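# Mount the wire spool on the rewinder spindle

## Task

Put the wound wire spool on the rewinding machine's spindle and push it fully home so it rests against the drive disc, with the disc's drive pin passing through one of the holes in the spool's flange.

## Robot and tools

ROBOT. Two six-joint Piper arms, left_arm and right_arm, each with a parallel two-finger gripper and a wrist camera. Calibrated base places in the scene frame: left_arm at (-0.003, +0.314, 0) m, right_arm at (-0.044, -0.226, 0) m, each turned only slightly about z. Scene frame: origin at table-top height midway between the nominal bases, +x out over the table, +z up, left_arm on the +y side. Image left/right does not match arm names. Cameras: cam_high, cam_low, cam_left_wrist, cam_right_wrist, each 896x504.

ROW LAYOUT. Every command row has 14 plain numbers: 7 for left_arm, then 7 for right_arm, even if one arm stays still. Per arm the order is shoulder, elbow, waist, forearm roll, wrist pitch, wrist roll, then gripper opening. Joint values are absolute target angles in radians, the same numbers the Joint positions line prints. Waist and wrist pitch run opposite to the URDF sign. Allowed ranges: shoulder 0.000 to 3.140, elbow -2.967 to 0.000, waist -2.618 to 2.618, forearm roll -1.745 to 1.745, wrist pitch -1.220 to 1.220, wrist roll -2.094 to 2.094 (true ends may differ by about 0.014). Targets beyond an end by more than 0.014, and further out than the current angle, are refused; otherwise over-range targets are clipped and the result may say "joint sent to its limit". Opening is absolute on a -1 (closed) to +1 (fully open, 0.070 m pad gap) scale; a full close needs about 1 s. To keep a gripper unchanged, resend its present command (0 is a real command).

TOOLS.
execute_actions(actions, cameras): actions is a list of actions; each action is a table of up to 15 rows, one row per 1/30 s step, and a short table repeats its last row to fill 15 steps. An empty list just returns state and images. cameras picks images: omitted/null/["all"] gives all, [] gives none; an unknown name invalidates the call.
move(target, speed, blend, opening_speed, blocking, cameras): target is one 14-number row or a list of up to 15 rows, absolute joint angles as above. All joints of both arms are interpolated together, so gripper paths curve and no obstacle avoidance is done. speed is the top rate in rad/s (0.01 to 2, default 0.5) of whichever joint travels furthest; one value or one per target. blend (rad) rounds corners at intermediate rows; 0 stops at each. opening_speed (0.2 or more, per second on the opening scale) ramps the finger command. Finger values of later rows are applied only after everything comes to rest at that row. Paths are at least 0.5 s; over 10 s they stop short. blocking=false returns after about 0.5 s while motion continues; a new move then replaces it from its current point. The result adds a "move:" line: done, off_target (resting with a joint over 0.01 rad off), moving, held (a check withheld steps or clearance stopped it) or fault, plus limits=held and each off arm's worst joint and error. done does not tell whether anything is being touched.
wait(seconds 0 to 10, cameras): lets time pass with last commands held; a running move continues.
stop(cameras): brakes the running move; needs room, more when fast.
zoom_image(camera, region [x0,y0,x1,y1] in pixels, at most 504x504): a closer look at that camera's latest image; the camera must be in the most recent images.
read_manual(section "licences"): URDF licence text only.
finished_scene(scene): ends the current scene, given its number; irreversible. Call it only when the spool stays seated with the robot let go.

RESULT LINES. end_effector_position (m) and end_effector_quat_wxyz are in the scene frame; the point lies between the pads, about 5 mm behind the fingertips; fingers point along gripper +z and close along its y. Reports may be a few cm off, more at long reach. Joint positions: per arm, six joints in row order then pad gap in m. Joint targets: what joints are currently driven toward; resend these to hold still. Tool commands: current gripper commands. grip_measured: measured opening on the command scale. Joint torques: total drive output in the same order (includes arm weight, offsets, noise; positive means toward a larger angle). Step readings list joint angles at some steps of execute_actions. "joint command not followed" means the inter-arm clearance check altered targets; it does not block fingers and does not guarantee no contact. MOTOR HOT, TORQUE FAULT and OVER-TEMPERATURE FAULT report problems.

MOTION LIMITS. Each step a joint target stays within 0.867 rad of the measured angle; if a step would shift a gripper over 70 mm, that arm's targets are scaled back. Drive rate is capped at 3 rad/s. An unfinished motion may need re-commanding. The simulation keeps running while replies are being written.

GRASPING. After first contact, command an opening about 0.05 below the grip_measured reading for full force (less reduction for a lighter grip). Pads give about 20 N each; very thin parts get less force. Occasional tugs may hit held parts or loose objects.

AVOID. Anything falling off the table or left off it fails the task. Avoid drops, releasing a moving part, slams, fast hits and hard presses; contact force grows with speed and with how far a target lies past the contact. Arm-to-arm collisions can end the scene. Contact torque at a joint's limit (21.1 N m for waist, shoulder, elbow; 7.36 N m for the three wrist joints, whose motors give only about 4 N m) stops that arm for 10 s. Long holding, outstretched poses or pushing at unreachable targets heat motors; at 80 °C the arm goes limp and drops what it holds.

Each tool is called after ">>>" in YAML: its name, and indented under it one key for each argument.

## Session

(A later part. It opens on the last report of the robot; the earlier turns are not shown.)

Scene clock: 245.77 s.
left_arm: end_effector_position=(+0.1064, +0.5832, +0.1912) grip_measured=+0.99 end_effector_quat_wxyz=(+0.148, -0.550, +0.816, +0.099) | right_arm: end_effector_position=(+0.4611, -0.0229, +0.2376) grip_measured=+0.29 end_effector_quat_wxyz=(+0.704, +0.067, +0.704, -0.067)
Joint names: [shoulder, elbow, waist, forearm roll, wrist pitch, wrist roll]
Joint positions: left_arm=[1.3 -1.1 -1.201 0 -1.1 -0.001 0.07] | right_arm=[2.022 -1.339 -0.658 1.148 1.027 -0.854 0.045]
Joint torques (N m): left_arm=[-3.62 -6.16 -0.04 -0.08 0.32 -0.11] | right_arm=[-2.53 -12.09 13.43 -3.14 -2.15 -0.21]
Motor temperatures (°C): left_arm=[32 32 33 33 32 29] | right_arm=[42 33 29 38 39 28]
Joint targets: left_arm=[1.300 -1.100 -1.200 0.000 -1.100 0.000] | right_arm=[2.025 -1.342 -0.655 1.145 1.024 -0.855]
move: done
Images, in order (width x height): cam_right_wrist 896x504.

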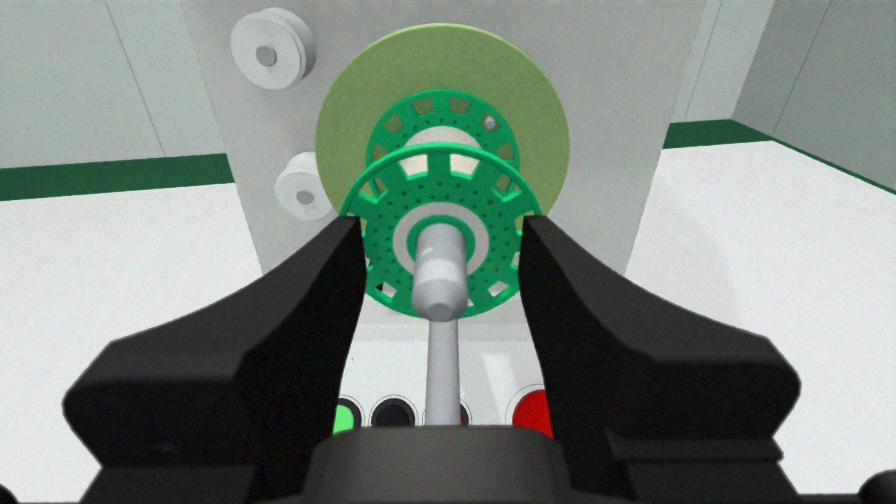

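>>> move:
  target:
    - [1.3,-1.1,-1.2,0,-1.1,0,1.0,2.0219,-1.3372,-0.6594,1.1468,1.0272,-0.8538,0.286]
    - [1.3,-1.1,-1.2,0,-1.1,0,1.0,1.9813,-1.2684,-0.7055,1.1688,1.0745,-0.8419,0.286]
    - [1.3,-1.1,-1.2,0,-1.1,0,1.0,1.9225,-1.1708,-0.7878,1.2137,1.1511,-0.8294,0.286]
  speed: [0.03,0.1,0.15]
  blend: [0,0.02,0]

>>> zoom_image:
  camera: "cam_low"
  region: [400, 160, 520, 250]

>>> zoom_image:
  camera: "cam_right_wrist"
  region: [330, 0, 550, 230]

>>> zoom_image:
  camera: "cam_high"
  region: [440, 250, 510, 300]

Scene clock: 248.67 s.
left_arm: end_effector_position=(+0.1064, +0.5832, +0.1912) grip_measured=+0.99 end_effector_quat_wxyz=(+0.148, -0.550, +0.816, +0.099) | right_arm: end_effector_position=(+0.4042, -0.0127, +0.2374) grip_measured=+0.29 end_effector_quat_wxyz=(+0.704, +0.067, +0.704, -0.068)
Joint names: [shoulder, elbow, waist, forearm roll, wrist pitch, wrist roll]
Joint positions: left_arm=[1.3 -1.1 -1.201 0 -1.1 -0.001 0.07] | right_arm=[1.922 -1.17 -0.789 1.214 1.152 -0.83 0.045]
Joint torques (N m): left_arm=[-3.63 -6.06 -0.1 -0.07 0.31 -0.11] | right_arm=[-5.29 -5.17 1.32 -0.86 0.69 -0.06]
Motor temperatures (°C): left_arm=[32 31 33 33 32 29] | right_arm=[42 33 30 41 40 28]
Joint targets: left_arm=[1.300 -1.100 -1.200 0.000 -1.100 0.000] | right_arm=[1.922 -1.171 -0.788 1.214 1.151 -0.829]
move: done

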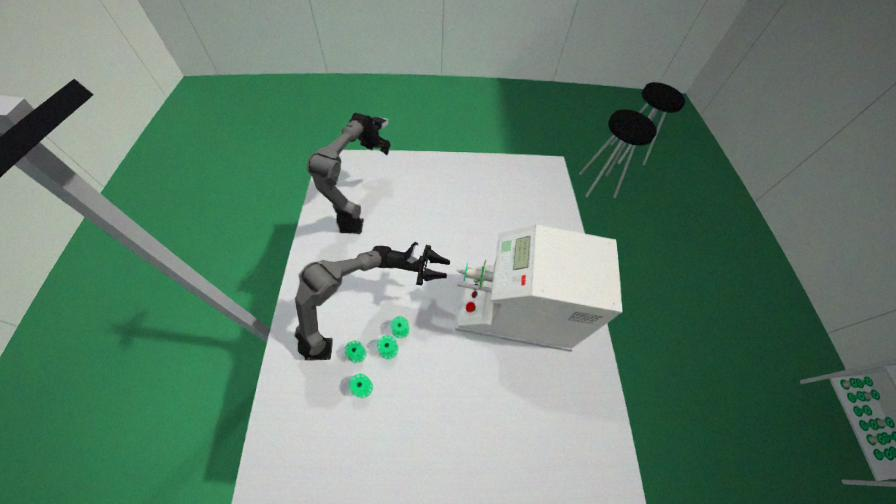

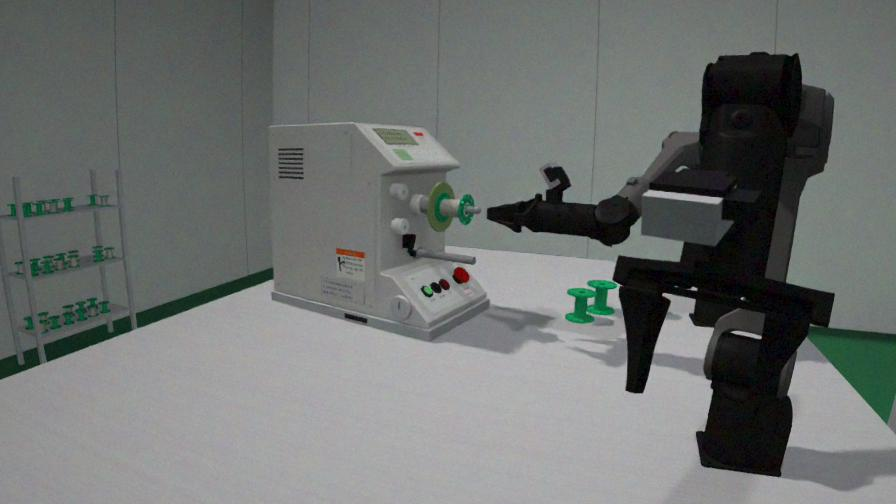

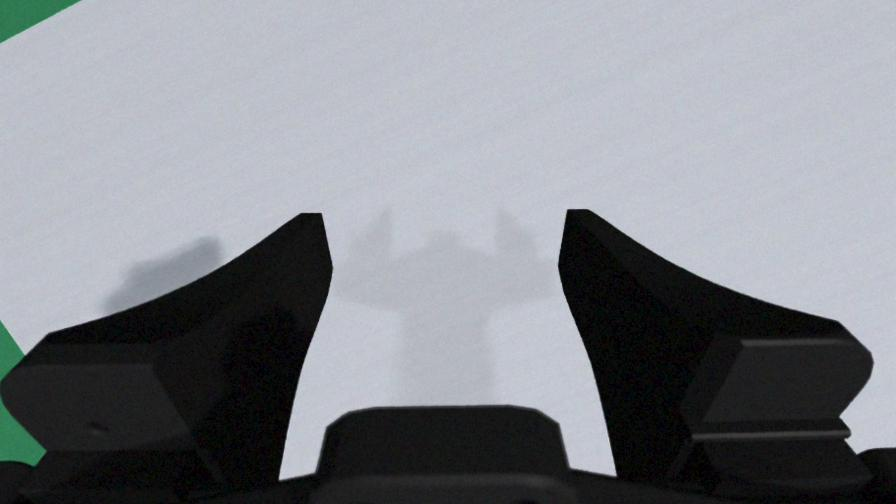

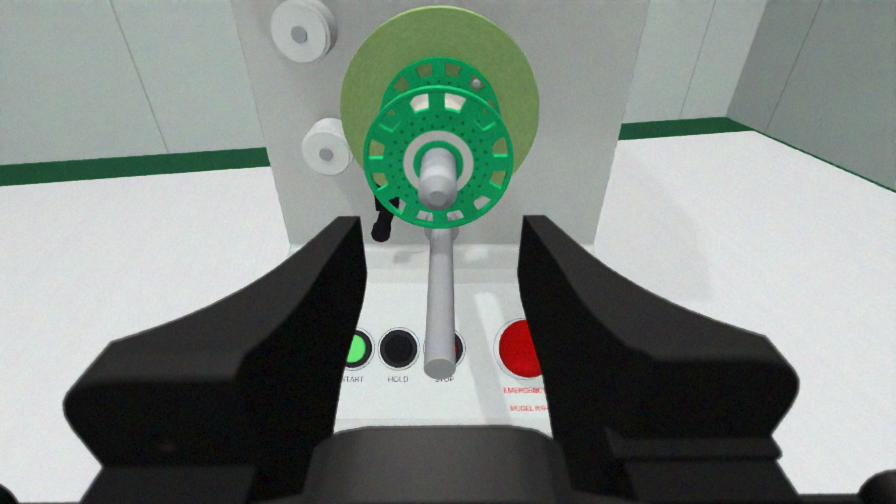

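Scaled by 4.200 from the camera's 896x504 image, which has a finer 1280x720 frame.

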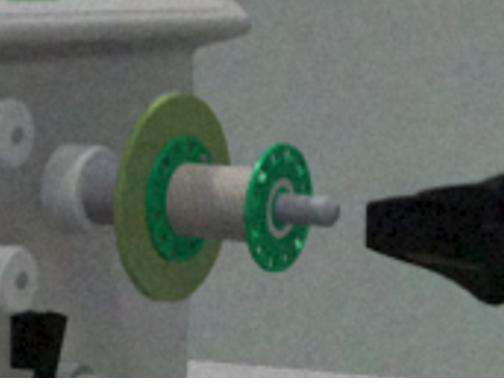

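Scaled by 2.191 from the camera's 896x504 image, which has a finer 1280x720 frame.

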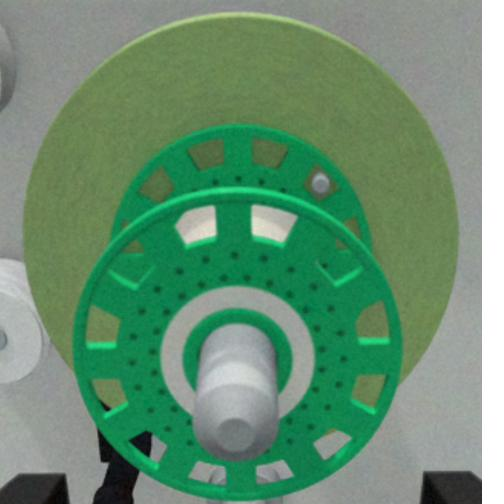

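Scaled by 7.200 from the camera's 896x504 image, which has a finer 1280x720 frame.

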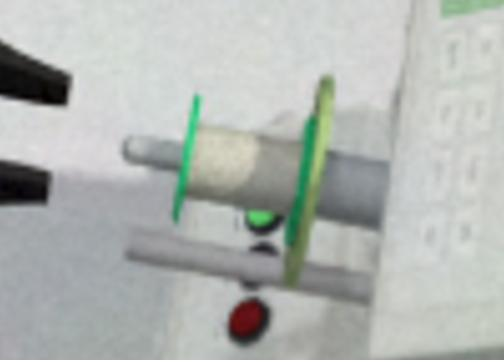

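>>> finished_scene:
  scene: 2

The scene is finished: the task was done.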